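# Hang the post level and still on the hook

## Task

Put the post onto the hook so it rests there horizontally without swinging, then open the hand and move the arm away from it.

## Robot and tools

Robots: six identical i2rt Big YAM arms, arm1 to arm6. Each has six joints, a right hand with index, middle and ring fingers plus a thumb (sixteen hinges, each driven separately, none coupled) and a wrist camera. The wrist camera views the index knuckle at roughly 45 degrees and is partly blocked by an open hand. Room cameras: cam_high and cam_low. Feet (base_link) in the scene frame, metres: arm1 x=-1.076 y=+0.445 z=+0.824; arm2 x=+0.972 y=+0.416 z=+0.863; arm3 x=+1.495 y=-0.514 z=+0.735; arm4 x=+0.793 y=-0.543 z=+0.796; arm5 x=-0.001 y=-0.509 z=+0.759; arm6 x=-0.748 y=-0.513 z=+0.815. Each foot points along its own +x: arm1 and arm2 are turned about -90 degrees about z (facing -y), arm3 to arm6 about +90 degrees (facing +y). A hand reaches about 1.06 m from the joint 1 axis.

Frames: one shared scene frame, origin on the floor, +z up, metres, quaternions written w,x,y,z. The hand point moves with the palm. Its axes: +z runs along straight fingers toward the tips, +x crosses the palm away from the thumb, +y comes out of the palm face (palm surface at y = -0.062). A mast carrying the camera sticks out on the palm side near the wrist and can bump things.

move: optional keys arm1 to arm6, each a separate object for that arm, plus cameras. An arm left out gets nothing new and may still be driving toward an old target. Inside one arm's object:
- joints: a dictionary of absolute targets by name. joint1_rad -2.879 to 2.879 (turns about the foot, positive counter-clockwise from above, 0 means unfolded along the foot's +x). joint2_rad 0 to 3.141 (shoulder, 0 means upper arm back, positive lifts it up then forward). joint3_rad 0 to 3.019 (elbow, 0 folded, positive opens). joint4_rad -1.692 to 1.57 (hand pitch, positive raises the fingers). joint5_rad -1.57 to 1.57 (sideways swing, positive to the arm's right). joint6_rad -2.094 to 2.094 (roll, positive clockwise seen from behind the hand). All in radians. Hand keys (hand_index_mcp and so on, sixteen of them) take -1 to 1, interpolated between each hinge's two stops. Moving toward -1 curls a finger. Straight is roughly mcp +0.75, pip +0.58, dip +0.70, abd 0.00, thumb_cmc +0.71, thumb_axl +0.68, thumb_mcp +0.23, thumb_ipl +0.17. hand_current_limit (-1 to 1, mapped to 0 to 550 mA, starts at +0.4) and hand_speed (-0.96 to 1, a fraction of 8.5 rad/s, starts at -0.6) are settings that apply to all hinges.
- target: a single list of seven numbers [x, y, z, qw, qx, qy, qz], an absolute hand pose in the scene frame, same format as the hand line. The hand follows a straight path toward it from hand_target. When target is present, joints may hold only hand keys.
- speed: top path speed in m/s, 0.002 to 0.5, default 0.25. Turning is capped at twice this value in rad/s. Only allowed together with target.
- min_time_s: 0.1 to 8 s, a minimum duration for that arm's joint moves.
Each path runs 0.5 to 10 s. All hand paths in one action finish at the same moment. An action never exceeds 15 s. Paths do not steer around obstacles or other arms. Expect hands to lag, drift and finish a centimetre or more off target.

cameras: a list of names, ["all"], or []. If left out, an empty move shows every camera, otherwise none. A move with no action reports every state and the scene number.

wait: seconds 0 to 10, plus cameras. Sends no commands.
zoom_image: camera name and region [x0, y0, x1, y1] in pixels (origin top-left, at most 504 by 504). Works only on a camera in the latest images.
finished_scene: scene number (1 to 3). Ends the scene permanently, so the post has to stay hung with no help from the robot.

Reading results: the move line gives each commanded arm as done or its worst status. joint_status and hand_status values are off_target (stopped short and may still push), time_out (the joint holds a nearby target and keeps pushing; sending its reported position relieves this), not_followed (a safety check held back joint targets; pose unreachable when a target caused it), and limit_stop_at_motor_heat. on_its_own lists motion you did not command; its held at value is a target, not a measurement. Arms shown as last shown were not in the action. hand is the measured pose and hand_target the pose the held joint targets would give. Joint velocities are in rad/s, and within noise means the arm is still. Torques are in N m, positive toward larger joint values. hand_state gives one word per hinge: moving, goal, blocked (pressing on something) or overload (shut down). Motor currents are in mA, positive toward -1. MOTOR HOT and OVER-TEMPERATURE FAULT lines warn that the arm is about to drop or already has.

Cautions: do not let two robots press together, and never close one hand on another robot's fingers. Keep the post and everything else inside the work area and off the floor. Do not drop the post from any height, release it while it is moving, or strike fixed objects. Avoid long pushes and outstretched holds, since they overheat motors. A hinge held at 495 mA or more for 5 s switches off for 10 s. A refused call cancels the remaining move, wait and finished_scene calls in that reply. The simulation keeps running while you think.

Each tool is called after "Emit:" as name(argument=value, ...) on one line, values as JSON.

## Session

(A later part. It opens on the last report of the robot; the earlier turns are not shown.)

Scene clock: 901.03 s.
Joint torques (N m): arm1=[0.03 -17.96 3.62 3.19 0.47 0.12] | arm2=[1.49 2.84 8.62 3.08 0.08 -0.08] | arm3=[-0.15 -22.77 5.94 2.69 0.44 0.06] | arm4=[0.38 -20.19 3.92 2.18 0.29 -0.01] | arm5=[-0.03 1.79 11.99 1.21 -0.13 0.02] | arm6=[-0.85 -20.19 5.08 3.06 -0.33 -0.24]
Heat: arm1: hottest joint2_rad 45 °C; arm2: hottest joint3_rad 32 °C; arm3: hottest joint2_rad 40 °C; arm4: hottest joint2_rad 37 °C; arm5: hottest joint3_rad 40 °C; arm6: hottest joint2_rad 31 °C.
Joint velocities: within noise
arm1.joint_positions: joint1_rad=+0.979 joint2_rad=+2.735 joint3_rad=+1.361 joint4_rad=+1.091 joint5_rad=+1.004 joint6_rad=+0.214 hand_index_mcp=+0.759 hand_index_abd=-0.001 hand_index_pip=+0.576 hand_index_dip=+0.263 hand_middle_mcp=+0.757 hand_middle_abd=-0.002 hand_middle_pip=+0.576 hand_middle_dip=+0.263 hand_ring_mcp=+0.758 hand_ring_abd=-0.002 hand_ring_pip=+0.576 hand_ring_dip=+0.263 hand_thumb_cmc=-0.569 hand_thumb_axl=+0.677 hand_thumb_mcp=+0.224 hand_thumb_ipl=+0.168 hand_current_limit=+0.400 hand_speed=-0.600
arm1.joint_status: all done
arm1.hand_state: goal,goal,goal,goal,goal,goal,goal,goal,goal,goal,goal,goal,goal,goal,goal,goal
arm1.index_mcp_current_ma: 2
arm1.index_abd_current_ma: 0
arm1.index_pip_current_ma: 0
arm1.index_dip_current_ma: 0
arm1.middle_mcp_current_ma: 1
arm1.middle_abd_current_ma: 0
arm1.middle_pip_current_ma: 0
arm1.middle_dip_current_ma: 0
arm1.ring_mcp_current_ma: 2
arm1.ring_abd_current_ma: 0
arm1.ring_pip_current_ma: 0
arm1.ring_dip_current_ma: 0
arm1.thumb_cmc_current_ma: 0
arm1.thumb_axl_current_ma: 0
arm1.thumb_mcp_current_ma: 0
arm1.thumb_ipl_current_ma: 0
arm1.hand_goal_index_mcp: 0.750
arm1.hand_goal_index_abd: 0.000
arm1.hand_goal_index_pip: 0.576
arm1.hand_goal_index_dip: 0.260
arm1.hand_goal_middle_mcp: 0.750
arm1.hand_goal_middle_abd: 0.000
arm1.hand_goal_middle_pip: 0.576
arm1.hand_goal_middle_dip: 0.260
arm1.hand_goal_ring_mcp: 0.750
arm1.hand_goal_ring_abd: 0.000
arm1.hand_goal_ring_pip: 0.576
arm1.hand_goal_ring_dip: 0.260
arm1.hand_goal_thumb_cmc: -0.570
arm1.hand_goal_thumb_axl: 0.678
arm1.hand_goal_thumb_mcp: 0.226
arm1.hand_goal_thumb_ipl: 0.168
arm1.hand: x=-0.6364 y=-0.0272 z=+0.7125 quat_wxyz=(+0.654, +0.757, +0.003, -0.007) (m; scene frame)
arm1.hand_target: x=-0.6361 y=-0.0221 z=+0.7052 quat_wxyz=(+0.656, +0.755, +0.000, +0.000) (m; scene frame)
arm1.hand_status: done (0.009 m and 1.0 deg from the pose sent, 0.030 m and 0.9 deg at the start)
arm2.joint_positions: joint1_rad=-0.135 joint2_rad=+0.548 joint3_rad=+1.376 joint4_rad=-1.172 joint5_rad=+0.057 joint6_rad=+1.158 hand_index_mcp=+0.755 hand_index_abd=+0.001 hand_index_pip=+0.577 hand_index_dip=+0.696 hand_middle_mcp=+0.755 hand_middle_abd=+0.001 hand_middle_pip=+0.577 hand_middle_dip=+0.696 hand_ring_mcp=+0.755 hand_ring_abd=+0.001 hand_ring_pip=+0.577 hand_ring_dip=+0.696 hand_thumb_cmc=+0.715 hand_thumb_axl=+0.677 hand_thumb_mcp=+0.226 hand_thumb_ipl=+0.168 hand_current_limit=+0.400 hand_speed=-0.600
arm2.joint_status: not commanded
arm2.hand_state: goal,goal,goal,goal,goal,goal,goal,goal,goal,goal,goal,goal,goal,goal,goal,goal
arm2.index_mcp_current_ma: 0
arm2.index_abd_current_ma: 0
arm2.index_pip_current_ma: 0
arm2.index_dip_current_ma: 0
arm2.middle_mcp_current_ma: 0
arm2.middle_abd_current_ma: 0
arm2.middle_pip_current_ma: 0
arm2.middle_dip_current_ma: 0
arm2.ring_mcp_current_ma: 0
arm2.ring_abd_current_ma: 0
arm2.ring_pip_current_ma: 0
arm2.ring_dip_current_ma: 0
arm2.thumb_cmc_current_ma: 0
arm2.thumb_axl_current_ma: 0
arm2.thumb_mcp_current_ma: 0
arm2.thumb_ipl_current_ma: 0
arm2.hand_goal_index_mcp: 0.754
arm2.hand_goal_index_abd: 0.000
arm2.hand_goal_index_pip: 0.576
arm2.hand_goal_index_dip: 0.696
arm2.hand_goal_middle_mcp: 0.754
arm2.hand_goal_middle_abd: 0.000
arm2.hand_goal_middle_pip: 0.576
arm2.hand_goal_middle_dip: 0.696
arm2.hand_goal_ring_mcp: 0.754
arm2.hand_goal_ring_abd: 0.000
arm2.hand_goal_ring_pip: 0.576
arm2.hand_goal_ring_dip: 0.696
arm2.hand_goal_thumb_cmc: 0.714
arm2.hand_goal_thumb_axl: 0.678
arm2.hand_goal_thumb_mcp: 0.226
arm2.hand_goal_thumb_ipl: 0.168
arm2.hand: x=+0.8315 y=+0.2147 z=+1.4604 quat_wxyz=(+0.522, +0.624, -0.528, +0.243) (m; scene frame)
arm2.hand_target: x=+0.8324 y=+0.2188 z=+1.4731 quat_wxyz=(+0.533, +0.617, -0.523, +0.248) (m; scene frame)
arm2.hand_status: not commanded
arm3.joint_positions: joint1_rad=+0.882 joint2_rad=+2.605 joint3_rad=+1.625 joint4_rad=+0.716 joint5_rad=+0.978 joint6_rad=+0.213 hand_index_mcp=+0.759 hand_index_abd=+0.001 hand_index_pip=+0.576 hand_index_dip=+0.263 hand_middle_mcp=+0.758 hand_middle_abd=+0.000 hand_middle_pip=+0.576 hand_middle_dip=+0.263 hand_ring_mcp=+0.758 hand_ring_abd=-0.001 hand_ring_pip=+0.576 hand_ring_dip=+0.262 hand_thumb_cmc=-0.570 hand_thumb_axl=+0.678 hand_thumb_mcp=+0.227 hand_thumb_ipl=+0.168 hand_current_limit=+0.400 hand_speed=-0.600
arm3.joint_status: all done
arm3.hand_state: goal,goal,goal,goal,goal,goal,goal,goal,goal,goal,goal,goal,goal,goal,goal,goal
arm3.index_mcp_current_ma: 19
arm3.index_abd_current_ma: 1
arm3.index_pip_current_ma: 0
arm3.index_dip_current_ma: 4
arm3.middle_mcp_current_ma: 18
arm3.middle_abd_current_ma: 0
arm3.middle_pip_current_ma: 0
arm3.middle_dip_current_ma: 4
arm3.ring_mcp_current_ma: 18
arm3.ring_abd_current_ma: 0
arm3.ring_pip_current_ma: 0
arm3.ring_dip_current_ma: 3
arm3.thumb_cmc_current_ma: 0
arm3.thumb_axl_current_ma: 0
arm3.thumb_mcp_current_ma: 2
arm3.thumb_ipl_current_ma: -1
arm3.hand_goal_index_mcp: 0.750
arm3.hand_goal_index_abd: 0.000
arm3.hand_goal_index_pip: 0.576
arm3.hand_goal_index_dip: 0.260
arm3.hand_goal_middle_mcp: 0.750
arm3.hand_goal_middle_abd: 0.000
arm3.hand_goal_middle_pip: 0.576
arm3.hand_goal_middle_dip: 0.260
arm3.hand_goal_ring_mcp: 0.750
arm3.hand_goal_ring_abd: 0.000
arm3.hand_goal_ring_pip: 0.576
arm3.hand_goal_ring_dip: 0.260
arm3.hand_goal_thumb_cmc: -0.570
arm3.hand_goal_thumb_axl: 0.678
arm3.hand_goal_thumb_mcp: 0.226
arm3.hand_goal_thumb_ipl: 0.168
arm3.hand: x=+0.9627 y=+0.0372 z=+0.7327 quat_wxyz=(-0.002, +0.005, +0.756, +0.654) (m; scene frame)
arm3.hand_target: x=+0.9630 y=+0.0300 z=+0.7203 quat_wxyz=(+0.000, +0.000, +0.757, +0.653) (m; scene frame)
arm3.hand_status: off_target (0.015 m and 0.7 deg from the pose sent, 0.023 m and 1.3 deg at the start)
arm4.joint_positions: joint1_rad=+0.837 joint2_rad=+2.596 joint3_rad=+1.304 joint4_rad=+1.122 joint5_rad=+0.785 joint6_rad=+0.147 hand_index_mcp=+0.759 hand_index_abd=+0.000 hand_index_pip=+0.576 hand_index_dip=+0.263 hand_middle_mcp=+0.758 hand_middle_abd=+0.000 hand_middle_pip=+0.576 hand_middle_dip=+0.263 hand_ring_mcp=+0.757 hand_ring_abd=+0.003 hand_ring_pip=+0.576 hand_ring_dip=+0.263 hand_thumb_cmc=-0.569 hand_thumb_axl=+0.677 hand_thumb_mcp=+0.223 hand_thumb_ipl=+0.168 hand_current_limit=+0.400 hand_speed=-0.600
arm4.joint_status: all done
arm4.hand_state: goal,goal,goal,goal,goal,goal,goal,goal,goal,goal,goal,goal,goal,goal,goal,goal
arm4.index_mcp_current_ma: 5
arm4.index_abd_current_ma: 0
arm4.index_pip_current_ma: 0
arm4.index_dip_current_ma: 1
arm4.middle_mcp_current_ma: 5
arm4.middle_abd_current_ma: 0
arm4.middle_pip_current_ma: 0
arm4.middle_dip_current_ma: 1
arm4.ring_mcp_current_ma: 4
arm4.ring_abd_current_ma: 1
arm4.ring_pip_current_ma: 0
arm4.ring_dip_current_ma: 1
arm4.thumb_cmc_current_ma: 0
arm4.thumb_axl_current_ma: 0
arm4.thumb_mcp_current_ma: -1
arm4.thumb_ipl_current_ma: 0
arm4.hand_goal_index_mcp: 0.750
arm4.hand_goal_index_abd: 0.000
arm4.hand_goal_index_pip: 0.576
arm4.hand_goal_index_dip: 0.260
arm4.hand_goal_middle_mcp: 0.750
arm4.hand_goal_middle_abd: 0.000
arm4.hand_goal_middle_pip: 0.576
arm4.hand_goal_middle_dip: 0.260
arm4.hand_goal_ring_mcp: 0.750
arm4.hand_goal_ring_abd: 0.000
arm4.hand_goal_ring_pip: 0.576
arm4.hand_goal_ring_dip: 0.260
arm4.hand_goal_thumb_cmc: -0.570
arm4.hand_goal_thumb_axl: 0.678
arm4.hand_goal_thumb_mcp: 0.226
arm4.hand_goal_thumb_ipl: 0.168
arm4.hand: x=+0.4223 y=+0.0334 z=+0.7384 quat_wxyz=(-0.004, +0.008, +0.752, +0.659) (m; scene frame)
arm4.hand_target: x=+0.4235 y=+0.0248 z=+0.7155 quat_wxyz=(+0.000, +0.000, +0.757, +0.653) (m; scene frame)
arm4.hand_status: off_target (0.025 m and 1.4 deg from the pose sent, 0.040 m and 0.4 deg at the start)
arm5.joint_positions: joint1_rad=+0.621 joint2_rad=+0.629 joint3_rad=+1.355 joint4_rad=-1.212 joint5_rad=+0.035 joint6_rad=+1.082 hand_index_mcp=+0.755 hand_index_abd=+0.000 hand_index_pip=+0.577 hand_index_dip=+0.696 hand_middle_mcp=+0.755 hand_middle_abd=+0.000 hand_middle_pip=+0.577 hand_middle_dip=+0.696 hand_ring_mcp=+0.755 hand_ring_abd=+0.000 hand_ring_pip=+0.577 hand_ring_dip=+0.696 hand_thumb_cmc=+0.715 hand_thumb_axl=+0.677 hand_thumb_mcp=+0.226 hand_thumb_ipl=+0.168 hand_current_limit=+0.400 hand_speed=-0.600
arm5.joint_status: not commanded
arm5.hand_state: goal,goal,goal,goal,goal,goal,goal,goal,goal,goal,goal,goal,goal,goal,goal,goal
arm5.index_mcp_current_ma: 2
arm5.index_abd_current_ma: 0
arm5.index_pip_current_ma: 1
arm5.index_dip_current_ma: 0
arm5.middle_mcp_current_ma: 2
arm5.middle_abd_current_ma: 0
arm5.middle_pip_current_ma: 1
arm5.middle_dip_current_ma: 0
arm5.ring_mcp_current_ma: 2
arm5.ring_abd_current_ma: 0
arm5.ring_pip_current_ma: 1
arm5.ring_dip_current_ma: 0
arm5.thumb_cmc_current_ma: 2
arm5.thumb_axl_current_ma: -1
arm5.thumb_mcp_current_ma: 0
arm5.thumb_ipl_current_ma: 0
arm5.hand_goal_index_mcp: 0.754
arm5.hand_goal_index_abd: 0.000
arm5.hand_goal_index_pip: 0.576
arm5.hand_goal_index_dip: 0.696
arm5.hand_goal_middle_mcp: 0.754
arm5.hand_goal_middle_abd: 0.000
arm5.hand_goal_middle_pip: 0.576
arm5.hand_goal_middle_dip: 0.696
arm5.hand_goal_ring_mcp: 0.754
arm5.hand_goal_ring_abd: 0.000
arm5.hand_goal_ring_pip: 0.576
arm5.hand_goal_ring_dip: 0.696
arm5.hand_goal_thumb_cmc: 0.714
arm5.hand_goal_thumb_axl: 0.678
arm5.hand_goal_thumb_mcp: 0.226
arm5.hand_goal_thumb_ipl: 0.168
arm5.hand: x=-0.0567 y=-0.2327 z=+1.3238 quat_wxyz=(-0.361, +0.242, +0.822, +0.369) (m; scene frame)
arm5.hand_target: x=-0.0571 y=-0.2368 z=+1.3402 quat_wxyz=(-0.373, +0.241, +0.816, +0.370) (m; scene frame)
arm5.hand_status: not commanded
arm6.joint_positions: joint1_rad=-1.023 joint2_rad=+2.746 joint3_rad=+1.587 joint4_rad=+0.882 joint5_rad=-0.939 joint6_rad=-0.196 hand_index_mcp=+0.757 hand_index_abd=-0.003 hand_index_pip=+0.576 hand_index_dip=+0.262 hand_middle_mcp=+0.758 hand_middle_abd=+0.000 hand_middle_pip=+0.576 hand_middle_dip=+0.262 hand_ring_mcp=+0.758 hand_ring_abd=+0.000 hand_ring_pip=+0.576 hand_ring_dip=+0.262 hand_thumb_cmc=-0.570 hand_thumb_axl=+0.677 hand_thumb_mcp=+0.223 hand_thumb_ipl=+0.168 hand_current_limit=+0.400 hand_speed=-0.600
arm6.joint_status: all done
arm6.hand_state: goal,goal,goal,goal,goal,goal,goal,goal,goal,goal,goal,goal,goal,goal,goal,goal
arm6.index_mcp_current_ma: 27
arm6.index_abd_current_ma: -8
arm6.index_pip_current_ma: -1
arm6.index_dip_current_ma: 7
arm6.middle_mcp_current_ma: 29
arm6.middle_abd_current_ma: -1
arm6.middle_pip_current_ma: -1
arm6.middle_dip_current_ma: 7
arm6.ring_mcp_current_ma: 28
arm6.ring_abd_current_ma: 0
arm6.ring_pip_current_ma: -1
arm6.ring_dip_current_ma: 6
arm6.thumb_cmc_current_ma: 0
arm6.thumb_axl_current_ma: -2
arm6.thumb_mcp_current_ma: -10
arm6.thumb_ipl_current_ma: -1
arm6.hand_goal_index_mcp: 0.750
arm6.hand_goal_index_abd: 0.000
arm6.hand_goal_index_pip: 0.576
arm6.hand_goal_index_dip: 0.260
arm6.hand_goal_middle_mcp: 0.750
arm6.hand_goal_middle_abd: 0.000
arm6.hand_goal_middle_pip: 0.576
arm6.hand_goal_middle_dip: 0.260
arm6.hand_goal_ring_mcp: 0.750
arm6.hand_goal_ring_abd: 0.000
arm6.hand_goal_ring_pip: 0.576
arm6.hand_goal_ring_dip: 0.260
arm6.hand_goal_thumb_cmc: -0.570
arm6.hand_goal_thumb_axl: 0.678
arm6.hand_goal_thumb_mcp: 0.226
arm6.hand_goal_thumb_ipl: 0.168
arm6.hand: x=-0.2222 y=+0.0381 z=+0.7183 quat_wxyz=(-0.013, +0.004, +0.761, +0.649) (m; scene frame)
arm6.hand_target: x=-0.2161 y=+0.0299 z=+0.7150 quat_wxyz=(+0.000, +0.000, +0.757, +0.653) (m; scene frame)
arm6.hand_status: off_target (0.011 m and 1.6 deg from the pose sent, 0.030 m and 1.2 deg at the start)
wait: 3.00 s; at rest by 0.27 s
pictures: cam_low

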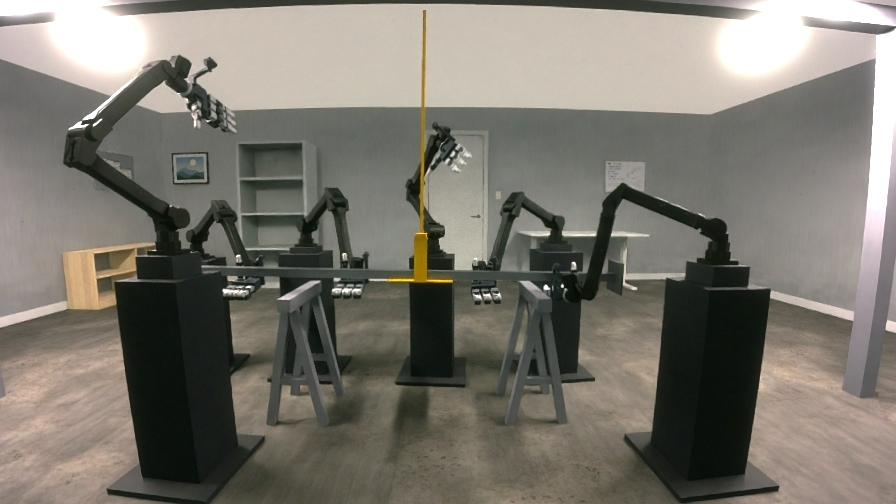

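Emit:
move(cameras=["cam_low"])

Emit:
zoom_image(camera="cam_low", region=[190, 240, 310, 300])

Emit:
zoom_image(camera="cam_low", region=[500, 240, 620, 300])

Emit:
zoom_image(camera="cam_low", region=[380, 180, 500, 300])

Scene clock: 926.03 s.
Joint torques (N m): arm1=[0.03 -18.2 3.62 3.12 0.48 0.12] | arm2=[1.44 2.84 8.64 3.06 0.08 -0.08] | arm3=[-0.15 -22.77 5.96 2.7 0.44 0.06] | arm4=[0.38 -20.19 3.92 2.19 0.29 -0.01] | arm5=[0.09 1.49 12.04 1.21 -0.14 0.02] | arm6=[-0.91 -20.48 5.09 3.04 -0.34 -0.23]
Heat: arm1: hottest joint2_rad 45 °C; arm2: hottest joint3_rad 32 °C; arm3: hottest joint2_rad 37 °C; arm4: hottest joint2_rad 38 °C; arm5: hottest joint3_rad 40 °C; arm6: hottest joint2_rad 32 °C.
Joint velocities: within noise
arm1.joint_positions: joint1_rad=+0.979 joint2_rad=+2.735 joint3_rad=+1.361 joint4_rad=+1.091 joint5_rad=+1.004 joint6_rad=+0.214 hand_index_mcp=+0.759 hand_index_abd=-0.001 hand_index_pip=+0.576 hand_index_dip=+0.263 hand_middle_mcp=+0.757 hand_middle_abd=-0.002 hand_middle_pip=+0.576 hand_middle_dip=+0.263 hand_ring_mcp=+0.758 hand_ring_abd=-0.002 hand_ring_pip=+0.576 hand_ring_dip=+0.263 hand_thumb_cmc=-0.569 hand_thumb_axl=+0.677 hand_thumb_mcp=+0.224 hand_thumb_ipl=+0.168 hand_current_limit=+0.400 hand_speed=-0.600
arm1.joint_status: all done
arm1.hand_state: goal,goal,goal,goal,goal,goal,goal,goal,goal,goal,goal,goal,goal,goal,goal,goal
arm1.index_mcp_current_ma: 2
arm1.index_abd_current_ma: 0
arm1.index_pip_current_ma: 0
arm1.index_dip_current_ma: 0
arm1.middle_mcp_current_ma: 1
arm1.middle_abd_current_ma: 0
arm1.middle_pip_current_ma: 0
arm1.middle_dip_current_ma: 0
arm1.ring_mcp_current_ma: 2
arm1.ring_abd_current_ma: 0
arm1.ring_pip_current_ma: 0
arm1.ring_dip_current_ma: 0
arm1.thumb_cmc_current_ma: 0
arm1.thumb_axl_current_ma: 0
arm1.thumb_mcp_current_ma: 0
arm1.thumb_ipl_current_ma: 0
arm1.hand_goal_index_mcp: 0.750
arm1.hand_goal_index_abd: 0.000
arm1.hand_goal_index_pip: 0.576
arm1.hand_goal_index_dip: 0.260
arm1.hand_goal_middle_mcp: 0.750
arm1.hand_goal_middle_abd: 0.000
arm1.hand_goal_middle_pip: 0.576
arm1.hand_goal_middle_dip: 0.260
arm1.hand_goal_ring_mcp: 0.750
arm1.hand_goal_ring_abd: 0.000
arm1.hand_goal_ring_pip: 0.576
arm1.hand_goal_ring_dip: 0.260
arm1.hand_goal_thumb_cmc: -0.570
arm1.hand_goal_thumb_axl: 0.678
arm1.hand_goal_thumb_mcp: 0.226
arm1.hand_goal_thumb_ipl: 0.168
arm1.hand: x=-0.6364 y=-0.0272 z=+0.7125 quat_wxyz=(+0.654, +0.757, +0.003, -0.007) (m; scene frame)
arm1.hand_target: x=-0.6361 y=-0.0221 z=+0.7052 quat_wxyz=(+0.656, +0.755, +0.000, +0.000) (m; scene frame)
arm1.hand_status: done (0.009 m and 1.0 deg from the pose sent, 0.030 m and 0.9 deg at the start)
arm2.joint_positions: joint1_rad=-0.135 joint2_rad=+0.548 joint3_rad=+1.376 joint4_rad=-1.172 joint5_rad=+0.057 joint6_rad=+1.158 hand_index_mcp=+0.755 hand_index_abd=+0.001 hand_index_pip=+0.577 hand_index_dip=+0.696 hand_middle_mcp=+0.755 hand_middle_abd=+0.001 hand_middle_pip=+0.577 hand_middle_dip=+0.696 hand_ring_mcp=+0.755 hand_ring_abd=+0.001 hand_ring_pip=+0.577 hand_ring_dip=+0.696 hand_thumb_cmc=+0.715 hand_thumb_axl=+0.677 hand_thumb_mcp=+0.226 hand_thumb_ipl=+0.168 hand_current_limit=+0.400 hand_speed=-0.600
arm2.joint_status: not commanded
arm2.hand_state: goal,goal,goal,goal,goal,goal,goal,goal,goal,goal,goal,goal,goal,goal,goal,goal
arm2.index_mcp_current_ma: 0
arm2.index_abd_current_ma: 0
arm2.index_pip_current_ma: 0
arm2.index_dip_current_ma: 0
arm2.middle_mcp_current_ma: 0
arm2.middle_abd_current_ma: 0
arm2.middle_pip_current_ma: 0
arm2.middle_dip_current_ma: 0
arm2.ring_mcp_current_ma: 0
arm2.ring_abd_current_ma: 0
arm2.ring_pip_current_ma: 0
arm2.ring_dip_current_ma: 0
arm2.thumb_cmc_current_ma: 0
arm2.thumb_axl_current_ma: 0
arm2.thumb_mcp_current_ma: 0
arm2.thumb_ipl_current_ma: 0
arm2.hand_goal_index_mcp: 0.754
arm2.hand_goal_index_abd: 0.000
arm2.hand_goal_index_pip: 0.576
arm2.hand_goal_index_dip: 0.696
arm2.hand_goal_middle_mcp: 0.754
arm2.hand_goal_middle_abd: 0.000
arm2.hand_goal_middle_pip: 0.576
arm2.hand_goal_middle_dip: 0.696
arm2.hand_goal_ring_mcp: 0.754
arm2.hand_goal_ring_abd: 0.000
arm2.hand_goal_ring_pip: 0.576
arm2.hand_goal_ring_dip: 0.696
arm2.hand_goal_thumb_cmc: 0.714
arm2.hand_goal_thumb_axl: 0.678
arm2.hand_goal_thumb_mcp: 0.226
arm2.hand_goal_thumb_ipl: 0.168
arm2.hand: x=+0.8315 y=+0.2147 z=+1.4604 quat_wxyz=(+0.522, +0.624, -0.528, +0.243) (m; scene frame)
arm2.hand_target: x=+0.8324 y=+0.2188 z=+1.4731 quat_wxyz=(+0.533, +0.617, -0.523, +0.248) (m; scene frame)
arm2.hand_status: not commanded
arm3.joint_positions: joint1_rad=+0.882 joint2_rad=+2.605 joint3_rad=+1.625 joint4_rad=+0.716 joint5_rad=+0.978 joint6_rad=+0.213 hand_index_mcp=+0.759 hand_index_abd=+0.001 hand_index_pip=+0.576 hand_index_dip=+0.263 hand_middle_mcp=+0.758 hand_middle_abd=+0.000 hand_middle_pip=+0.576 hand_middle_dip=+0.263 hand_ring_mcp=+0.758 hand_ring_abd=-0.001 hand_ring_pip=+0.576 hand_ring_dip=+0.262 hand_thumb_cmc=-0.570 hand_thumb_axl=+0.678 hand_thumb_mcp=+0.227 hand_thumb_ipl=+0.168 hand_current_limit=+0.400 hand_speed=-0.600
arm3.joint_status: all done
arm3.hand_state: goal,goal,goal,goal,goal,goal,goal,goal,goal,goal,goal,goal,goal,goal,goal,goal
arm3.index_mcp_current_ma: 19
arm3.index_abd_current_ma: 1
arm3.index_pip_current_ma: 0
arm3.index_dip_current_ma: 4
arm3.middle_mcp_current_ma: 18
arm3.middle_abd_current_ma: 0
arm3.middle_pip_current_ma: 0
arm3.middle_dip_current_ma: 4
arm3.ring_mcp_current_ma: 18
arm3.ring_abd_current_ma: 0
arm3.ring_pip_current_ma: 0
arm3.ring_dip_current_ma: 3
arm3.thumb_cmc_current_ma: 0
arm3.thumb_axl_current_ma: 0
arm3.thumb_mcp_current_ma: 2
arm3.thumb_ipl_current_ma: -1
arm3.hand_goal_index_mcp: 0.750
arm3.hand_goal_index_abd: 0.000
arm3.hand_goal_index_pip: 0.576
arm3.hand_goal_index_dip: 0.260
arm3.hand_goal_middle_mcp: 0.750
arm3.hand_goal_middle_abd: 0.000
arm3.hand_goal_middle_pip: 0.576
arm3.hand_goal_middle_dip: 0.260
arm3.hand_goal_ring_mcp: 0.750
arm3.hand_goal_ring_abd: 0.000
arm3.hand_goal_ring_pip: 0.576
arm3.hand_goal_ring_dip: 0.260
arm3.hand_goal_thumb_cmc: -0.570
arm3.hand_goal_thumb_axl: 0.678
arm3.hand_goal_thumb_mcp: 0.226
arm3.hand_goal_thumb_ipl: 0.168
arm3.hand: x=+0.9627 y=+0.0372 z=+0.7327 quat_wxyz=(-0.002, +0.005, +0.756, +0.654) (m; scene frame)
arm3.hand_target: x=+0.9630 y=+0.0300 z=+0.7203 quat_wxyz=(+0.000, +0.000, +0.757, +0.653) (m; scene frame)
arm3.hand_status: off_target (0.015 m and 0.7 deg from the pose sent, 0.023 m and 1.3 deg at the start)
arm4.joint_positions: joint1_rad=+0.837 joint2_rad=+2.596 joint3_rad=+1.304 joint4_rad=+1.122 joint5_rad=+0.785 joint6_rad=+0.147 hand_index_mcp=+0.759 hand_index_abd=+0.000 hand_index_pip=+0.576 hand_index_dip=+0.263 hand_middle_mcp=+0.758 hand_middle_abd=+0.000 hand_middle_pip=+0.576 hand_middle_dip=+0.263 hand_ring_mcp=+0.757 hand_ring_abd=+0.003 hand_ring_pip=+0.576 hand_ring_dip=+0.263 hand_thumb_cmc=-0.569 hand_thumb_axl=+0.677 hand_thumb_mcp=+0.223 hand_thumb_ipl=+0.168 hand_current_limit=+0.400 hand_speed=-0.600
arm4.joint_status: all done
arm4.hand_state: goal,goal,goal,goal,goal,goal,goal,goal,goal,goal,goal,goal,goal,goal,goal,goal
arm4.index_mcp_current_ma: 5
arm4.index_abd_current_ma: 0
arm4.index_pip_current_ma: 0
arm4.index_dip_current_ma: 1
arm4.middle_mcp_current_ma: 5
arm4.middle_abd_current_ma: 0
arm4.middle_pip_current_ma: 0
arm4.middle_dip_current_ma: 1
arm4.ring_mcp_current_ma: 4
arm4.ring_abd_current_ma: 1
arm4.ring_pip_current_ma: 0
arm4.ring_dip_current_ma: 1
arm4.thumb_cmc_current_ma: 0
arm4.thumb_axl_current_ma: 0
arm4.thumb_mcp_current_ma: -1
arm4.thumb_ipl_current_ma: 0
arm4.hand_goal_index_mcp: 0.750
arm4.hand_goal_index_abd: 0.000
arm4.hand_goal_index_pip: 0.576
arm4.hand_goal_index_dip: 0.260
arm4.hand_goal_middle_mcp: 0.750
arm4.hand_goal_middle_abd: 0.000
arm4.hand_goal_middle_pip: 0.576
arm4.hand_goal_middle_dip: 0.260
arm4.hand_goal_ring_mcp: 0.750
arm4.hand_goal_ring_abd: 0.000
arm4.hand_goal_ring_pip: 0.576
arm4.hand_goal_ring_dip: 0.260
arm4.hand_goal_thumb_cmc: -0.570
arm4.hand_goal_thumb_axl: 0.678
arm4.hand_goal_thumb_mcp: 0.226
arm4.hand_goal_thumb_ipl: 0.168
arm4.hand: x=+0.4223 y=+0.0334 z=+0.7384 quat_wxyz=(-0.004, +0.008, +0.752, +0.659) (m; scene frame)
arm4.hand_target: x=+0.4235 y=+0.0248 z=+0.7155 quat_wxyz=(+0.000, +0.000, +0.757, +0.653) (m; scene frame)
arm4.hand_status: off_target (0.025 m and 1.4 deg from the pose sent, 0.040 m and 0.4 deg at the start)
arm5.joint_positions: joint1_rad=+0.621 joint2_rad=+0.629 joint3_rad=+1.355 joint4_rad=-1.212 joint5_rad=+0.035 joint6_rad=+1.082 hand_index_mcp=+0.755 hand_index_abd=+0.000 hand_index_pip=+0.577 hand_index_dip=+0.696 hand_middle_mcp=+0.755 hand_middle_abd=+0.000 hand_middle_pip=+0.577 hand_middle_dip=+0.696 hand_ring_mcp=+0.755 hand_ring_abd=+0.000 hand_ring_pip=+0.577 hand_ring_dip=+0.696 hand_thumb_cmc=+0.715 hand_thumb_axl=+0.677 hand_thumb_mcp=+0.226 hand_thumb_ipl=+0.168 hand_current_limit=+0.400 hand_speed=-0.600
arm5.joint_status: not commanded
arm5.hand_state: goal,goal,goal,goal,goal,goal,goal,goal,goal,goal,goal,goal,goal,goal,goal,goal
arm5.index_mcp_current_ma: 2
arm5.index_abd_current_ma: 0
arm5.index_pip_current_ma: 1
arm5.index_dip_current_ma: 0
arm5.middle_mcp_current_ma: 2
arm5.middle_abd_current_ma: 0
arm5.middle_pip_current_ma: 1
arm5.middle_dip_current_ma: 0
arm5.ring_mcp_current_ma: 2
arm5.ring_abd_current_ma: 0
arm5.ring_pip_current_ma: 1
arm5.ring_dip_current_ma: 0
arm5.thumb_cmc_current_ma: 2
arm5.thumb_axl_current_ma: -1
arm5.thumb_mcp_current_ma: 0
arm5.thumb_ipl_current_ma: 0
arm5.hand_goal_index_mcp: 0.754
arm5.hand_goal_index_abd: 0.000
arm5.hand_goal_index_pip: 0.576
arm5.hand_goal_index_dip: 0.696
arm5.hand_goal_middle_mcp: 0.754
arm5.hand_goal_middle_abd: 0.000
arm5.hand_goal_middle_pip: 0.576
arm5.hand_goal_middle_dip: 0.696
arm5.hand_goal_ring_mcp: 0.754
arm5.hand_goal_ring_abd: 0.000
arm5.hand_goal_ring_pip: 0.576
arm5.hand_goal_ring_dip: 0.696
arm5.hand_goal_thumb_cmc: 0.714
arm5.hand_goal_thumb_axl: 0.678
arm5.hand_goal_thumb_mcp: 0.226
arm5.hand_goal_thumb_ipl: 0.168
arm5.hand: x=-0.0567 y=-0.2327 z=+1.3238 quat_wxyz=(-0.361, +0.242, +0.822, +0.369) (m; scene frame)
arm5.hand_target: x=-0.0571 y=-0.2368 z=+1.3402 quat_wxyz=(-0.373, +0.241, +0.816, +0.370) (m; scene frame)
arm5.hand_status: not commanded
arm6.joint_positions: joint1_rad=-1.023 joint2_rad=+2.746 joint3_rad=+1.587 joint4_rad=+0.882 joint5_rad=-0.939 joint6_rad=-0.196 hand_index_mcp=+0.757 hand_index_abd=-0.003 hand_index_pip=+0.576 hand_index_dip=+0.262 hand_middle_mcp=+0.758 hand_middle_abd=+0.000 hand_middle_pip=+0.576 hand_middle_dip=+0.262 hand_ring_mcp=+0.758 hand_ring_abd=+0.000 hand_ring_pip=+0.576 hand_ring_dip=+0.262 hand_thumb_cmc=-0.570 hand_thumb_axl=+0.677 hand_thumb_mcp=+0.223 hand_thumb_ipl=+0.168 hand_current_limit=+0.400 hand_speed=-0.600
arm6.joint_status: all done
arm6.hand_state: goal,goal,goal,goal,goal,goal,goal,goal,goal,goal,goal,goal,goal,goal,goal,goal
arm6.index_mcp_current_ma: 27
arm6.index_abd_current_ma: -8
arm6.index_pip_current_ma: -1
arm6.index_dip_current_ma: 7
arm6.middle_mcp_current_ma: 29
arm6.middle_abd_current_ma: -1
arm6.middle_pip_current_ma: -1
arm6.middle_dip_current_ma: 7
arm6.ring_mcp_current_ma: 28
arm6.ring_abd_current_ma: 0
arm6.ring_pip_current_ma: -1
arm6.ring_dip_current_ma: 6
arm6.thumb_cmc_current_ma: 0
arm6.thumb_axl_current_ma: -2
arm6.thumb_mcp_current_ma: -10
arm6.thumb_ipl_current_ma: -1
arm6.hand_goal_index_mcp: 0.750
arm6.hand_goal_index_abd: 0.000
arm6.hand_goal_index_pip: 0.576
arm6.hand_goal_index_dip: 0.260
arm6.hand_goal_middle_mcp: 0.750
arm6.hand_goal_middle_abd: 0.000
arm6.hand_goal_middle_pip: 0.576
arm6.hand_goal_middle_dip: 0.260
arm6.hand_goal_ring_mcp: 0.750
arm6.hand_goal_ring_abd: 0.000
arm6.hand_goal_ring_pip: 0.576
arm6.hand_goal_ring_dip: 0.260
arm6.hand_goal_thumb_cmc: -0.570
arm6.hand_goal_thumb_axl: 0.678
arm6.hand_goal_thumb_mcp: 0.226
arm6.hand_goal_thumb_ipl: 0.168
arm6.hand: x=-0.2222 y=+0.0381 z=+0.7183 quat_wxyz=(-0.013, +0.004, +0.761, +0.649) (m; scene frame)
arm6.hand_target: x=-0.2161 y=+0.0299 z=+0.7150 quat_wxyz=(+0.000, +0.000, +0.757, +0.653) (m; scene frame)
arm6.hand_status: off_target (0.011 m and 1.6 deg from the pose sent, 0.030 m and 1.2 deg at the start)
pictures: cam_low

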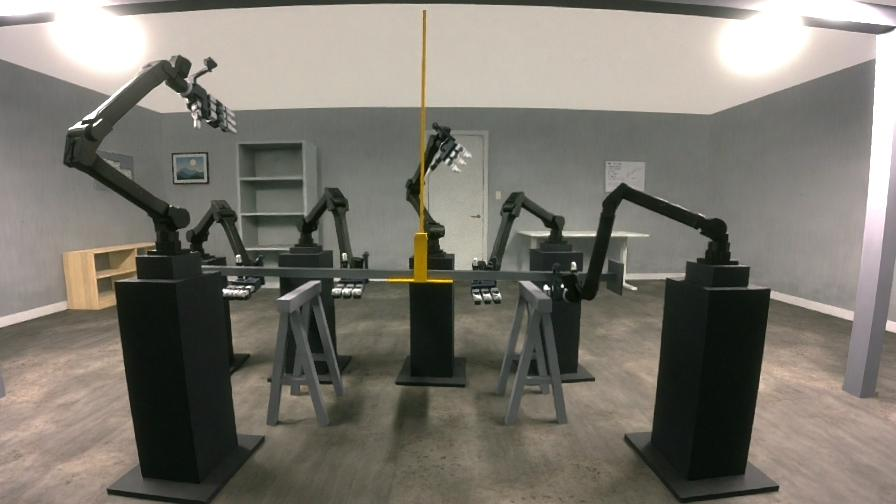

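Scaled by 4.200.

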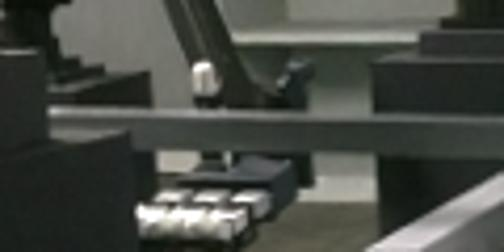

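Scaled by 4.200.

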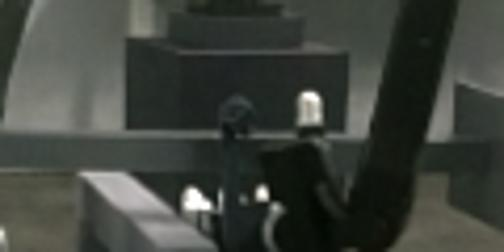

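Scaled by 4.200.

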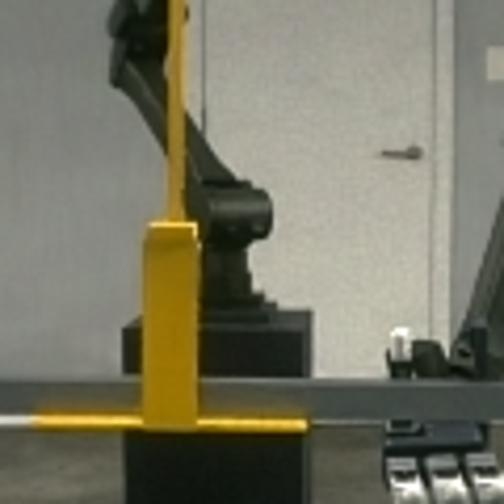

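Emit:
move(arm1={"target": [-0.636, -0.047, 0.735, 0.656, 0.755, 0, 0], "speed": 0.04}, arm3={"target": [0.963, 0.055, 0.735, 0, 0, 0.757, 0.653], "speed": 0.04}, arm4={"target": [0.423, 0.048, 0.735, 0, 0, 0.757, 0.653], "speed": 0.04}, arm6={"target": [-0.217, 0.053, 0.735, 0, 0, 0.757, 0.653], "speed": 0.04}, cameras=["cam_low"])

Scene clock: 959.87 s.
Joint torques (N m): arm1=[-1.26 -21.07 2.99 1.92 0.27 -0.07] | arm2=[1.55 2.78 8.62 3.06 0.08 -0.07] | arm3=[-1.55 -23.71 8.8 1.33 0.22 -0.1] | arm4=[-0.85 -23.41 5.42 1.42 0.15 -0.08] | arm5=[0.03 1.73 12.01 1.25 -0.13 0.01] | arm6=[1.73 -23.3 5.82 1.94 -0.15 -0.06]
Heat: arm1: hottest joint2_rad 44 °C; arm2: hottest joint3_rad 32 °C; arm3: hottest joint2_rad 35 °C; arm4: hottest joint2_rad 38 °C; arm5: hottest joint3_rad 40 °C; arm6: hottest joint2_rad 32 °C.
move: arm1 done; arm3 off_target; arm4 done; arm6 off_target
Joint velocities: within noise
arm1.joint_positions: joint1_rad=+0.957 joint2_rad=+2.704 joint3_rad=+1.360 joint4_rad=+1.088 joint5_rad=+0.971 joint6_rad=+0.212 hand_index_mcp=+0.759 hand_index_abd=-0.001 hand_index_pip=+0.576 hand_index_dip=+0.263 hand_middle_mcp=+0.757 hand_middle_abd=-0.002 hand_middle_pip=+0.576 hand_middle_dip=+0.263 hand_ring_mcp=+0.758 hand_ring_abd=-0.002 hand_ring_pip=+0.576 hand_ring_dip=+0.263 hand_thumb_cmc=-0.569 hand_thumb_axl=+0.677 hand_thumb_mcp=+0.224 hand_thumb_ipl=+0.168 hand_current_limit=+0.400 hand_speed=-0.600
arm1.joint_status: not commanded
arm1.hand_state: goal,goal,goal,goal,goal,goal,goal,goal,goal,goal,goal,goal,goal,goal,goal,goal
arm1.index_mcp_current_ma: 2
arm1.index_abd_current_ma: 0
arm1.index_pip_current_ma: 0
arm1.index_dip_current_ma: 0
arm1.middle_mcp_current_ma: 1
arm1.middle_abd_current_ma: 0
arm1.middle_pip_current_ma: 0
arm1.middle_dip_current_ma: 0
arm1.ring_mcp_current_ma: 2
arm1.ring_abd_current_ma: 0
arm1.ring_pip_current_ma: 0
arm1.ring_dip_current_ma: 0
arm1.thumb_cmc_current_ma: 0
arm1.thumb_axl_current_ma: 0
arm1.thumb_mcp_current_ma: 0
arm1.thumb_ipl_current_ma: 0
arm1.hand_goal_index_mcp: 0.750
arm1.hand_goal_index_abd: 0.000
arm1.hand_goal_index_pip: 0.576
arm1.hand_goal_index_dip: 0.260
arm1.hand_goal_middle_mcp: 0.750
arm1.hand_goal_middle_abd: 0.000
arm1.hand_goal_middle_pip: 0.576
arm1.hand_goal_middle_dip: 0.260
arm1.hand_goal_ring_mcp: 0.750
arm1.hand_goal_ring_abd: 0.000
arm1.hand_goal_ring_pip: 0.576
arm1.hand_goal_ring_dip: 0.260
arm1.hand_goal_thumb_cmc: -0.570
arm1.hand_goal_thumb_axl: 0.678
arm1.hand_goal_thumb_mcp: 0.226
arm1.hand_goal_thumb_ipl: 0.168
arm1.hand: x=-0.6355 y=-0.0418 z=+0.7291 quat_wxyz=(+0.656, +0.755, -0.002, +0.005) (m; scene frame)
arm1.hand_target: x=-0.6361 y=-0.0469 z=+0.7350 quat_wxyz=(+0.656, +0.755, +0.000, +0.000) (m; scene frame)
arm1.hand_status: done (0.008 m and 0.6 deg from the pose sent, 0.030 m and 1.0 deg at the start)
arm2, arm5: as last shown
arm3.joint_positions: joint1_rad=+0.868 joint2_rad=+2.605 joint3_rad=+1.625 joint4_rad=+0.711 joint5_rad=+0.954 joint6_rad=+0.212 hand_index_mcp=+0.759 hand_index_abd=+0.001 hand_index_pip=+0.576 hand_index_dip=+0.263 hand_middle_mcp=+0.758 hand_middle_abd=+0.000 hand_middle_pip=+0.576 hand_middle_dip=+0.263 hand_ring_mcp=+0.758 hand_ring_abd=-0.001 hand_ring_pip=+0.576 hand_ring_dip=+0.262 hand_thumb_cmc=-0.570 hand_thumb_axl=+0.678 hand_thumb_mcp=+0.227 hand_thumb_ipl=+0.168 hand_current_limit=+0.400 hand_speed=-0.600
arm3.joint_status: not commanded
arm3.hand_state: goal,goal,goal,goal,goal,goal,goal,goal,goal,goal,goal,goal,goal,goal,goal,goal
arm3.index_mcp_current_ma: 19
arm3.index_abd_current_ma: 1
arm3.index_pip_current_ma: 0
arm3.index_dip_current_ma: 4
arm3.middle_mcp_current_ma: 18
arm3.middle_abd_current_ma: 0
arm3.middle_pip_current_ma: 0
arm3.middle_dip_current_ma: 4
arm3.ring_mcp_current_ma: 18
arm3.ring_abd_current_ma: 0
arm3.ring_pip_current_ma: 0
arm3.ring_dip_current_ma: 3
arm3.thumb_cmc_current_ma: 0
arm3.thumb_axl_current_ma: 0
arm3.thumb_mcp_current_ma: 2
arm3.thumb_ipl_current_ma: -1
arm3.hand_goal_index_mcp: 0.750
arm3.hand_goal_index_abd: 0.000
arm3.hand_goal_index_pip: 0.576
arm3.hand_goal_index_dip: 0.260
arm3.hand_goal_middle_mcp: 0.750
arm3.hand_goal_middle_abd: 0.000
arm3.hand_goal_middle_pip: 0.576
arm3.hand_goal_middle_dip: 0.260
arm3.hand_goal_ring_mcp: 0.750
arm3.hand_goal_ring_abd: 0.000
arm3.hand_goal_ring_pip: 0.576
arm3.hand_goal_ring_dip: 0.260
arm3.hand_goal_thumb_cmc: -0.570
arm3.hand_goal_thumb_axl: 0.678
arm3.hand_goal_thumb_mcp: 0.226
arm3.hand_goal_thumb_ipl: 0.168
arm3.hand: x=+0.9666 y=+0.0461 z=+0.7308 quat_wxyz=(-0.004, +0.001, +0.759, +0.651) (m; scene frame)
arm3.hand_target: x=+0.9633 y=+0.0547 z=+0.7353 quat_wxyz=(+0.000, +0.000, +0.757, +0.653) (m; scene frame)
arm3.hand_status: off_target (0.011 m and 0.6 deg from the pose sent, 0.018 m and 0.6 deg at the start)
arm4.joint_positions: joint1_rad=+0.826 joint2_rad=+2.596 joint3_rad=+1.304 joint4_rad=+1.094 joint5_rad=+0.760 joint6_rad=+0.146 hand_index_mcp=+0.759 hand_index_abd=+0.000 hand_index_pip=+0.576 hand_index_dip=+0.263 hand_middle_mcp=+0.758 hand_middle_abd=+0.000 hand_middle_pip=+0.576 hand_middle_dip=+0.263 hand_ring_mcp=+0.757 hand_ring_abd=+0.003 hand_ring_pip=+0.576 hand_ring_dip=+0.263 hand_thumb_cmc=-0.569 hand_thumb_axl=+0.677 hand_thumb_mcp=+0.223 hand_thumb_ipl=+0.168 hand_current_limit=+0.400 hand_speed=-0.600
arm4.joint_status: not commanded
arm4.hand_state: goal,goal,goal,goal,goal,goal,goal,goal,goal,goal,goal,goal,goal,goal,goal,goal
arm4.index_mcp_current_ma: 5
arm4.index_abd_current_ma: 0
arm4.index_pip_current_ma: 0
arm4.index_dip_current_ma: 1
arm4.middle_mcp_current_ma: 5
arm4.middle_abd_current_ma: 0
arm4.middle_pip_current_ma: 0
arm4.middle_dip_current_ma: 1
arm4.ring_mcp_current_ma: 4
arm4.ring_abd_current_ma: 1
arm4.ring_pip_current_ma: 0
arm4.ring_dip_current_ma: 1
arm4.thumb_cmc_current_ma: 0
arm4.thumb_axl_current_ma: 0
arm4.thumb_mcp_current_ma: -1
arm4.thumb_ipl_current_ma: 0
arm4.hand_goal_index_mcp: 0.750
arm4.hand_goal_index_abd: 0.000
arm4.hand_goal_index_pip: 0.576
arm4.hand_goal_index_dip: 0.260
arm4.hand_goal_middle_mcp: 0.750
arm4.hand_goal_middle_abd: 0.000
arm4.hand_goal_middle_pip: 0.576
arm4.hand_goal_middle_dip: 0.260
arm4.hand_goal_ring_mcp: 0.750
arm4.hand_goal_ring_abd: 0.000
arm4.hand_goal_ring_pip: 0.576
arm4.hand_goal_ring_dip: 0.260
arm4.hand_goal_thumb_cmc: -0.570
arm4.hand_goal_thumb_axl: 0.678
arm4.hand_goal_thumb_mcp: 0.226
arm4.hand_goal_thumb_ipl: 0.168
arm4.hand: x=+0.4237 y=+0.0393 z=+0.7324 quat_wxyz=(-0.002, -0.002, +0.760, +0.650) (m; scene frame)
arm4.hand_target: x=+0.4231 y=+0.0478 z=+0.7352 quat_wxyz=(+0.000, +0.000, +0.757, +0.653) (m; scene frame)
arm4.hand_status: done (0.009 m and 0.5 deg from the pose sent, 0.015 m and 1.4 deg at the start)
arm6.joint_positions: joint1_rad=-1.023 joint2_rad=+2.746 joint3_rad=+1.587 joint4_rad=+0.878 joint5_rad=-0.915 joint6_rad=-0.196 hand_index_mcp=+0.757 hand_index_abd=-0.003 hand_index_pip=+0.576 hand_index_dip=+0.262 hand_middle_mcp=+0.758 hand_middle_abd=+0.000 hand_middle_pip=+0.576 hand_middle_dip=+0.262 hand_ring_mcp=+0.758 hand_ring_abd=+0.000 hand_ring_pip=+0.576 hand_ring_dip=+0.262 hand_thumb_cmc=-0.570 hand_thumb_axl=+0.677 hand_thumb_mcp=+0.223 hand_thumb_ipl=+0.168 hand_current_limit=+0.400 hand_speed=-0.600
arm6.joint_status: not commanded
arm6.hand_state: goal,goal,goal,goal,goal,goal,goal,goal,goal,goal,goal,goal,goal,goal,goal,goal
arm6.index_mcp_current_ma: 27
arm6.index_abd_current_ma: -8
arm6.index_pip_current_ma: -1
arm6.index_dip_current_ma: 7
arm6.middle_mcp_current_ma: 29
arm6.middle_abd_current_ma: -1
arm6.middle_pip_current_ma: -1
arm6.middle_dip_current_ma: 7
arm6.ring_mcp_current_ma: 28
arm6.ring_abd_current_ma: 0
arm6.ring_pip_current_ma: -1
arm6.ring_dip_current_ma: 6
arm6.thumb_cmc_current_ma: 0
arm6.thumb_axl_current_ma: -2
arm6.thumb_mcp_current_ma: -10
arm6.thumb_ipl_current_ma: -1
arm6.hand_goal_index_mcp: 0.750
arm6.hand_goal_index_abd: 0.000
arm6.hand_goal_index_pip: 0.576
arm6.hand_goal_index_dip: 0.260
arm6.hand_goal_middle_mcp: 0.750
arm6.hand_goal_middle_abd: 0.000
arm6.hand_goal_middle_pip: 0.576
arm6.hand_goal_middle_dip: 0.260
arm6.hand_goal_ring_mcp: 0.750
arm6.hand_goal_ring_abd: 0.000
arm6.hand_goal_ring_pip: 0.576
arm6.hand_goal_ring_dip: 0.260
arm6.hand_goal_thumb_cmc: -0.570
arm6.hand_goal_thumb_axl: 0.678
arm6.hand_goal_thumb_mcp: 0.226
arm6.hand_goal_thumb_ipl: 0.168
arm6.hand: x=-0.2181 y=+0.0379 z=+0.7166 quat_wxyz=(-0.005, +0.013, +0.763, +0.646) (m; scene frame)
arm6.hand_target: x=-0.2176 y=+0.0524 z=+0.7352 quat_wxyz=(+0.000, +0.000, +0.757, +0.653) (m; scene frame)
arm6.hand_status: off_target (0.024 m and 1.9 deg from the pose sent, 0.023 m and 1.6 deg at the start)
pictures: cam_low

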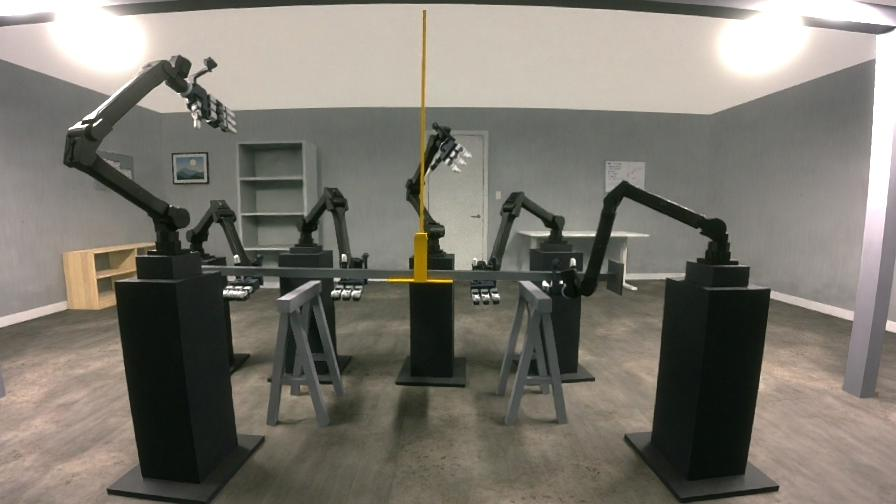

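Emit:
move(arm1={"target": [-0.636, -0.053, 0.742, 0.656, 0.755, 0, 0], "speed": 0.04}, arm3={"target": [0.963, 0.064, 0.745, 0, 0, 0.757, 0.653], "speed": 0.04}, arm4={"target": [0.423, 0.058, 0.745, 0, 0, 0.757, 0.653], "speed": 0.04}, arm6={"target": [-0.217, 0.066, 0.752, 0, 0, 0.757, 0.653], "speed": 0.04})

Scene clock: 967.60 s.
Joint torques (N m): arm1=[-1.26 -21.36 2.96 1.89 0.28 -0.05] | arm2=[1.61 2.84 8.64 3.07 0.08 -0.08] | arm3=[-1.67 -24.82 9.35 1.35 0.23 -0.09] | arm4=[-0.91 -24.82 5.53 1.42 0.16 -0.08] | arm5=[-0.09 1.67 12.03 1.25 -0.15 0.01] | arm6=[1.96 -25.17 5.82 1.98 -0.17 0]
Heat: arm1: hottest joint2_rad 45 °C; arm2: hottest joint3_rad 32 °C; arm3: hottest joint2_rad 35 °C; arm4: hottest joint2_rad 38 °C; arm5: hottest joint3_rad 40 °C; arm6: hottest joint2_rad 32 °C.
move: arm1 done; arm3 off_target; arm4 off_target; arm6 off_target
Joint velocities: within noise
arm1.joint_positions: joint1_rad=+0.950 joint2_rad=+2.693 joint3_rad=+1.360 joint4_rad=+1.077 joint5_rad=+0.963 joint6_rad=+0.208 hand_index_mcp=+0.759 hand_index_abd=-0.001 hand_index_pip=+0.576 hand_index_dip=+0.263 hand_middle_mcp=+0.757 hand_middle_abd=-0.002 hand_middle_pip=+0.576 hand_middle_dip=+0.263 hand_ring_mcp=+0.758 hand_ring_abd=-0.002 hand_ring_pip=+0.576 hand_ring_dip=+0.263 hand_thumb_cmc=-0.569 hand_thumb_axl=+0.677 hand_thumb_mcp=+0.224 hand_thumb_ipl=+0.168 hand_current_limit=+0.400 hand_speed=-0.600
arm1.joint_status: not commanded
arm1.hand_state: goal,goal,goal,goal,goal,goal,goal,goal,goal,goal,goal,goal,goal,goal,goal,goal
arm1.index_mcp_current_ma: 2
arm1.index_abd_current_ma: 0
arm1.index_pip_current_ma: 0
arm1.index_dip_current_ma: 0
arm1.middle_mcp_current_ma: 1
arm1.middle_abd_current_ma: 0
arm1.middle_pip_current_ma: 0
arm1.middle_dip_current_ma: 0
arm1.ring_mcp_current_ma: 2
arm1.ring_abd_current_ma: 0
arm1.ring_pip_current_ma: 0
arm1.ring_dip_current_ma: 0
arm1.thumb_cmc_current_ma: 0
arm1.thumb_axl_current_ma: 0
arm1.thumb_mcp_current_ma: 0
arm1.thumb_ipl_current_ma: 0
arm1.hand_goal_index_mcp: 0.750
arm1.hand_goal_index_abd: 0.000
arm1.hand_goal_index_pip: 0.576
arm1.hand_goal_index_dip: 0.260
arm1.hand_goal_middle_mcp: 0.750
arm1.hand_goal_middle_abd: 0.000
arm1.hand_goal_middle_pip: 0.576
arm1.hand_goal_middle_dip: 0.260
arm1.hand_goal_ring_mcp: 0.750
arm1.hand_goal_ring_abd: 0.000
arm1.hand_goal_ring_pip: 0.576
arm1.hand_goal_ring_dip: 0.260
arm1.hand_goal_thumb_cmc: -0.570
arm1.hand_goal_thumb_axl: 0.678
arm1.hand_goal_thumb_mcp: 0.226
arm1.hand_goal_thumb_ipl: 0.168
arm1.hand: x=-0.6349 y=-0.0471 z=+0.7341 quat_wxyz=(+0.656, +0.755, +0.000, +0.005) (m; scene frame)
arm1.hand_target: x=-0.6361 y=-0.0530 z=+0.7419 quat_wxyz=(+0.656, +0.755, +0.000, +0.000) (m; scene frame)
arm1.hand_status: done (0.010 m and 0.6 deg from the pose sent, 0.017 m and 0.7 deg at the start)
arm2, arm5: as last shown
arm3.joint_positions: joint1_rad=+0.858 joint2_rad=+2.605 joint3_rad=+1.625 joint4_rad=+0.694 joint5_rad=+0.944 joint6_rad=+0.207 hand_index_mcp=+0.759 hand_index_abd=+0.001 hand_index_pip=+0.576 hand_index_dip=+0.263 hand_middle_mcp=+0.758 hand_middle_abd=+0.000 hand_middle_pip=+0.576 hand_middle_dip=+0.263 hand_ring_mcp=+0.758 hand_ring_abd=-0.001 hand_ring_pip=+0.576 hand_ring_dip=+0.262 hand_thumb_cmc=-0.570 hand_thumb_axl=+0.678 hand_thumb_mcp=+0.227 hand_thumb_ipl=+0.168 hand_current_limit=+0.400 hand_speed=-0.600
arm3.joint_status: not commanded
arm3.hand_state: goal,goal,goal,goal,goal,goal,goal,goal,goal,goal,goal,goal,goal,goal,goal,goal
arm3.index_mcp_current_ma: 19
arm3.index_abd_current_ma: 1
arm3.index_pip_current_ma: 0
arm3.index_dip_current_ma: 4
arm3.middle_mcp_current_ma: 18
arm3.middle_abd_current_ma: 0
arm3.middle_pip_current_ma: 0
arm3.middle_dip_current_ma: 4
arm3.ring_mcp_current_ma: 18
arm3.ring_abd_current_ma: 0
arm3.ring_pip_current_ma: 0
arm3.ring_dip_current_ma: 3
arm3.thumb_cmc_current_ma: 0
arm3.thumb_axl_current_ma: 0
arm3.thumb_mcp_current_ma: 2
arm3.thumb_ipl_current_ma: -1
arm3.hand_goal_index_mcp: 0.750
arm3.hand_goal_index_abd: 0.000
arm3.hand_goal_index_pip: 0.576
arm3.hand_goal_index_dip: 0.260
arm3.hand_goal_middle_mcp: 0.750
arm3.hand_goal_middle_abd: 0.000
arm3.hand_goal_middle_pip: 0.576
arm3.hand_goal_middle_dip: 0.260
arm3.hand_goal_ring_mcp: 0.750
arm3.hand_goal_ring_abd: 0.000
arm3.hand_goal_ring_pip: 0.576
arm3.hand_goal_ring_dip: 0.260
arm3.hand_goal_thumb_cmc: -0.570
arm3.hand_goal_thumb_axl: 0.678
arm3.hand_goal_thumb_mcp: 0.226
arm3.hand_goal_thumb_ipl: 0.168
arm3.hand: x=+0.9691 y=+0.0516 z=+0.7277 quat_wxyz=(+0.002, -0.005, +0.763, +0.646) (m; scene frame)
arm3.hand_target: x=+0.9637 y=+0.0632 z=+0.7455 quat_wxyz=(+0.000, +0.000, +0.757, +0.653) (m; scene frame)
arm3.hand_status: off_target (0.022 m and 1.2 deg from the pose sent, 0.023 m and 0.6 deg at the start)
arm4.joint_positions: joint1_rad=+0.814 joint2_rad=+2.592 joint3_rad=+1.311 joint4_rad=+1.070 joint5_rad=+0.749 joint6_rad=+0.143 hand_index_mcp=+0.759 hand_index_abd=+0.000 hand_index_pip=+0.576 hand_index_dip=+0.263 hand_middle_mcp=+0.758 hand_middle_abd=+0.000 hand_middle_pip=+0.576 hand_middle_dip=+0.263 hand_ring_mcp=+0.757 hand_ring_abd=+0.003 hand_ring_pip=+0.576 hand_ring_dip=+0.263 hand_thumb_cmc=-0.569 hand_thumb_axl=+0.677 hand_thumb_mcp=+0.223 hand_thumb_ipl=+0.168 hand_current_limit=+0.400 hand_speed=-0.600
arm4.joint_status: not commanded
arm4.hand_state: goal,goal,goal,goal,goal,goal,goal,goal,goal,goal,goal,goal,goal,goal,goal,goal
arm4.index_mcp_current_ma: 5
arm4.index_abd_current_ma: 0
arm4.index_pip_current_ma: 0
arm4.index_dip_current_ma: 1
arm4.middle_mcp_current_ma: 5
arm4.middle_abd_current_ma: 0
arm4.middle_pip_current_ma: 0
arm4.middle_dip_current_ma: 1
arm4.ring_mcp_current_ma: 4
arm4.ring_abd_current_ma: 1
arm4.ring_pip_current_ma: 0
arm4.ring_dip_current_ma: 1
arm4.thumb_cmc_current_ma: 0
arm4.thumb_axl_current_ma: 0
arm4.thumb_mcp_current_ma: -1
arm4.thumb_ipl_current_ma: 0
arm4.hand_goal_index_mcp: 0.750
arm4.hand_goal_index_abd: 0.000
arm4.hand_goal_index_pip: 0.576
arm4.hand_goal_index_dip: 0.260
arm4.hand_goal_middle_mcp: 0.750
arm4.hand_goal_middle_abd: 0.000
arm4.hand_goal_middle_pip: 0.576
arm4.hand_goal_middle_dip: 0.260
arm4.hand_goal_ring_mcp: 0.750
arm4.hand_goal_ring_abd: 0.000
arm4.hand_goal_ring_pip: 0.576
arm4.hand_goal_ring_dip: 0.260
arm4.hand_goal_thumb_cmc: -0.570
arm4.hand_goal_thumb_axl: 0.678
arm4.hand_goal_thumb_mcp: 0.226
arm4.hand_goal_thumb_ipl: 0.168
arm4.hand: x=+0.4256 y=+0.0469 z=+0.7323 quat_wxyz=(+0.002, -0.006, +0.763, +0.646) (m; scene frame)
arm4.hand_target: x=+0.4233 y=+0.0576 z=+0.7454 quat_wxyz=(+0.000, +0.000, +0.757, +0.653) (m; scene frame)
arm4.hand_status: off_target (0.017 m and 1.2 deg from the pose sent, 0.023 m and 0.5 deg at the start)
arm6.joint_positions: joint1_rad=-1.006 joint2_rad=+2.734 joint3_rad=+1.587 joint4_rad=+0.853 joint5_rad=-0.899 joint6_rad=-0.196 hand_index_mcp=+0.757 hand_index_abd=-0.003 hand_index_pip=+0.576 hand_index_dip=+0.262 hand_middle_mcp=+0.758 hand_middle_abd=+0.000 hand_middle_pip=+0.576 hand_middle_dip=+0.262 hand_ring_mcp=+0.758 hand_ring_abd=+0.000 hand_ring_pip=+0.576 hand_ring_dip=+0.262 hand_thumb_cmc=-0.570 hand_thumb_axl=+0.677 hand_thumb_mcp=+0.223 hand_thumb_ipl=+0.168 hand_current_limit=+0.400 hand_speed=-0.600
arm6.joint_status: not commanded
arm6.hand_state: goal,goal,goal,goal,goal,goal,goal,goal,goal,goal,goal,goal,goal,goal,goal,goal
arm6.index_mcp_current_ma: 27
arm6.index_abd_current_ma: -8
arm6.index_pip_current_ma: -1
arm6.index_dip_current_ma: 7
arm6.middle_mcp_current_ma: 29
arm6.middle_abd_current_ma: -1
arm6.middle_pip_current_ma: -1
arm6.middle_dip_current_ma: 7
arm6.ring_mcp_current_ma: 28
arm6.ring_abd_current_ma: 0
arm6.ring_pip_current_ma: -1
arm6.ring_dip_current_ma: 6
arm6.thumb_cmc_current_ma: 0
arm6.thumb_axl_current_ma: -2
arm6.thumb_mcp_current_ma: -10
arm6.thumb_ipl_current_ma: -1
arm6.hand_goal_index_mcp: 0.750
arm6.hand_goal_index_abd: 0.000
arm6.hand_goal_index_pip: 0.576
arm6.hand_goal_index_dip: 0.260
arm6.hand_goal_middle_mcp: 0.750
arm6.hand_goal_middle_abd: 0.000
arm6.hand_goal_middle_pip: 0.576
arm6.hand_goal_middle_dip: 0.260
arm6.hand_goal_ring_mcp: 0.750
arm6.hand_goal_ring_abd: 0.000
arm6.hand_goal_ring_pip: 0.576
arm6.hand_goal_ring_dip: 0.260
arm6.hand_goal_thumb_cmc: -0.570
arm6.hand_goal_thumb_axl: 0.678
arm6.hand_goal_thumb_mcp: 0.226
arm6.hand_goal_thumb_ipl: 0.168
arm6.hand: x=-0.2222 y=+0.0492 z=+0.7202 quat_wxyz=(-0.008, +0.014, +0.767, +0.642) (m; scene frame)
arm6.hand_target: x=-0.2181 y=+0.0651 z=+0.7522 quat_wxyz=(+0.000, +0.000, +0.757, +0.653) (m; scene frame)
arm6.hand_status: off_target (0.036 m and 2.5 deg from the pose sent, 0.045 m and 1.9 deg at the start)
pictures: none


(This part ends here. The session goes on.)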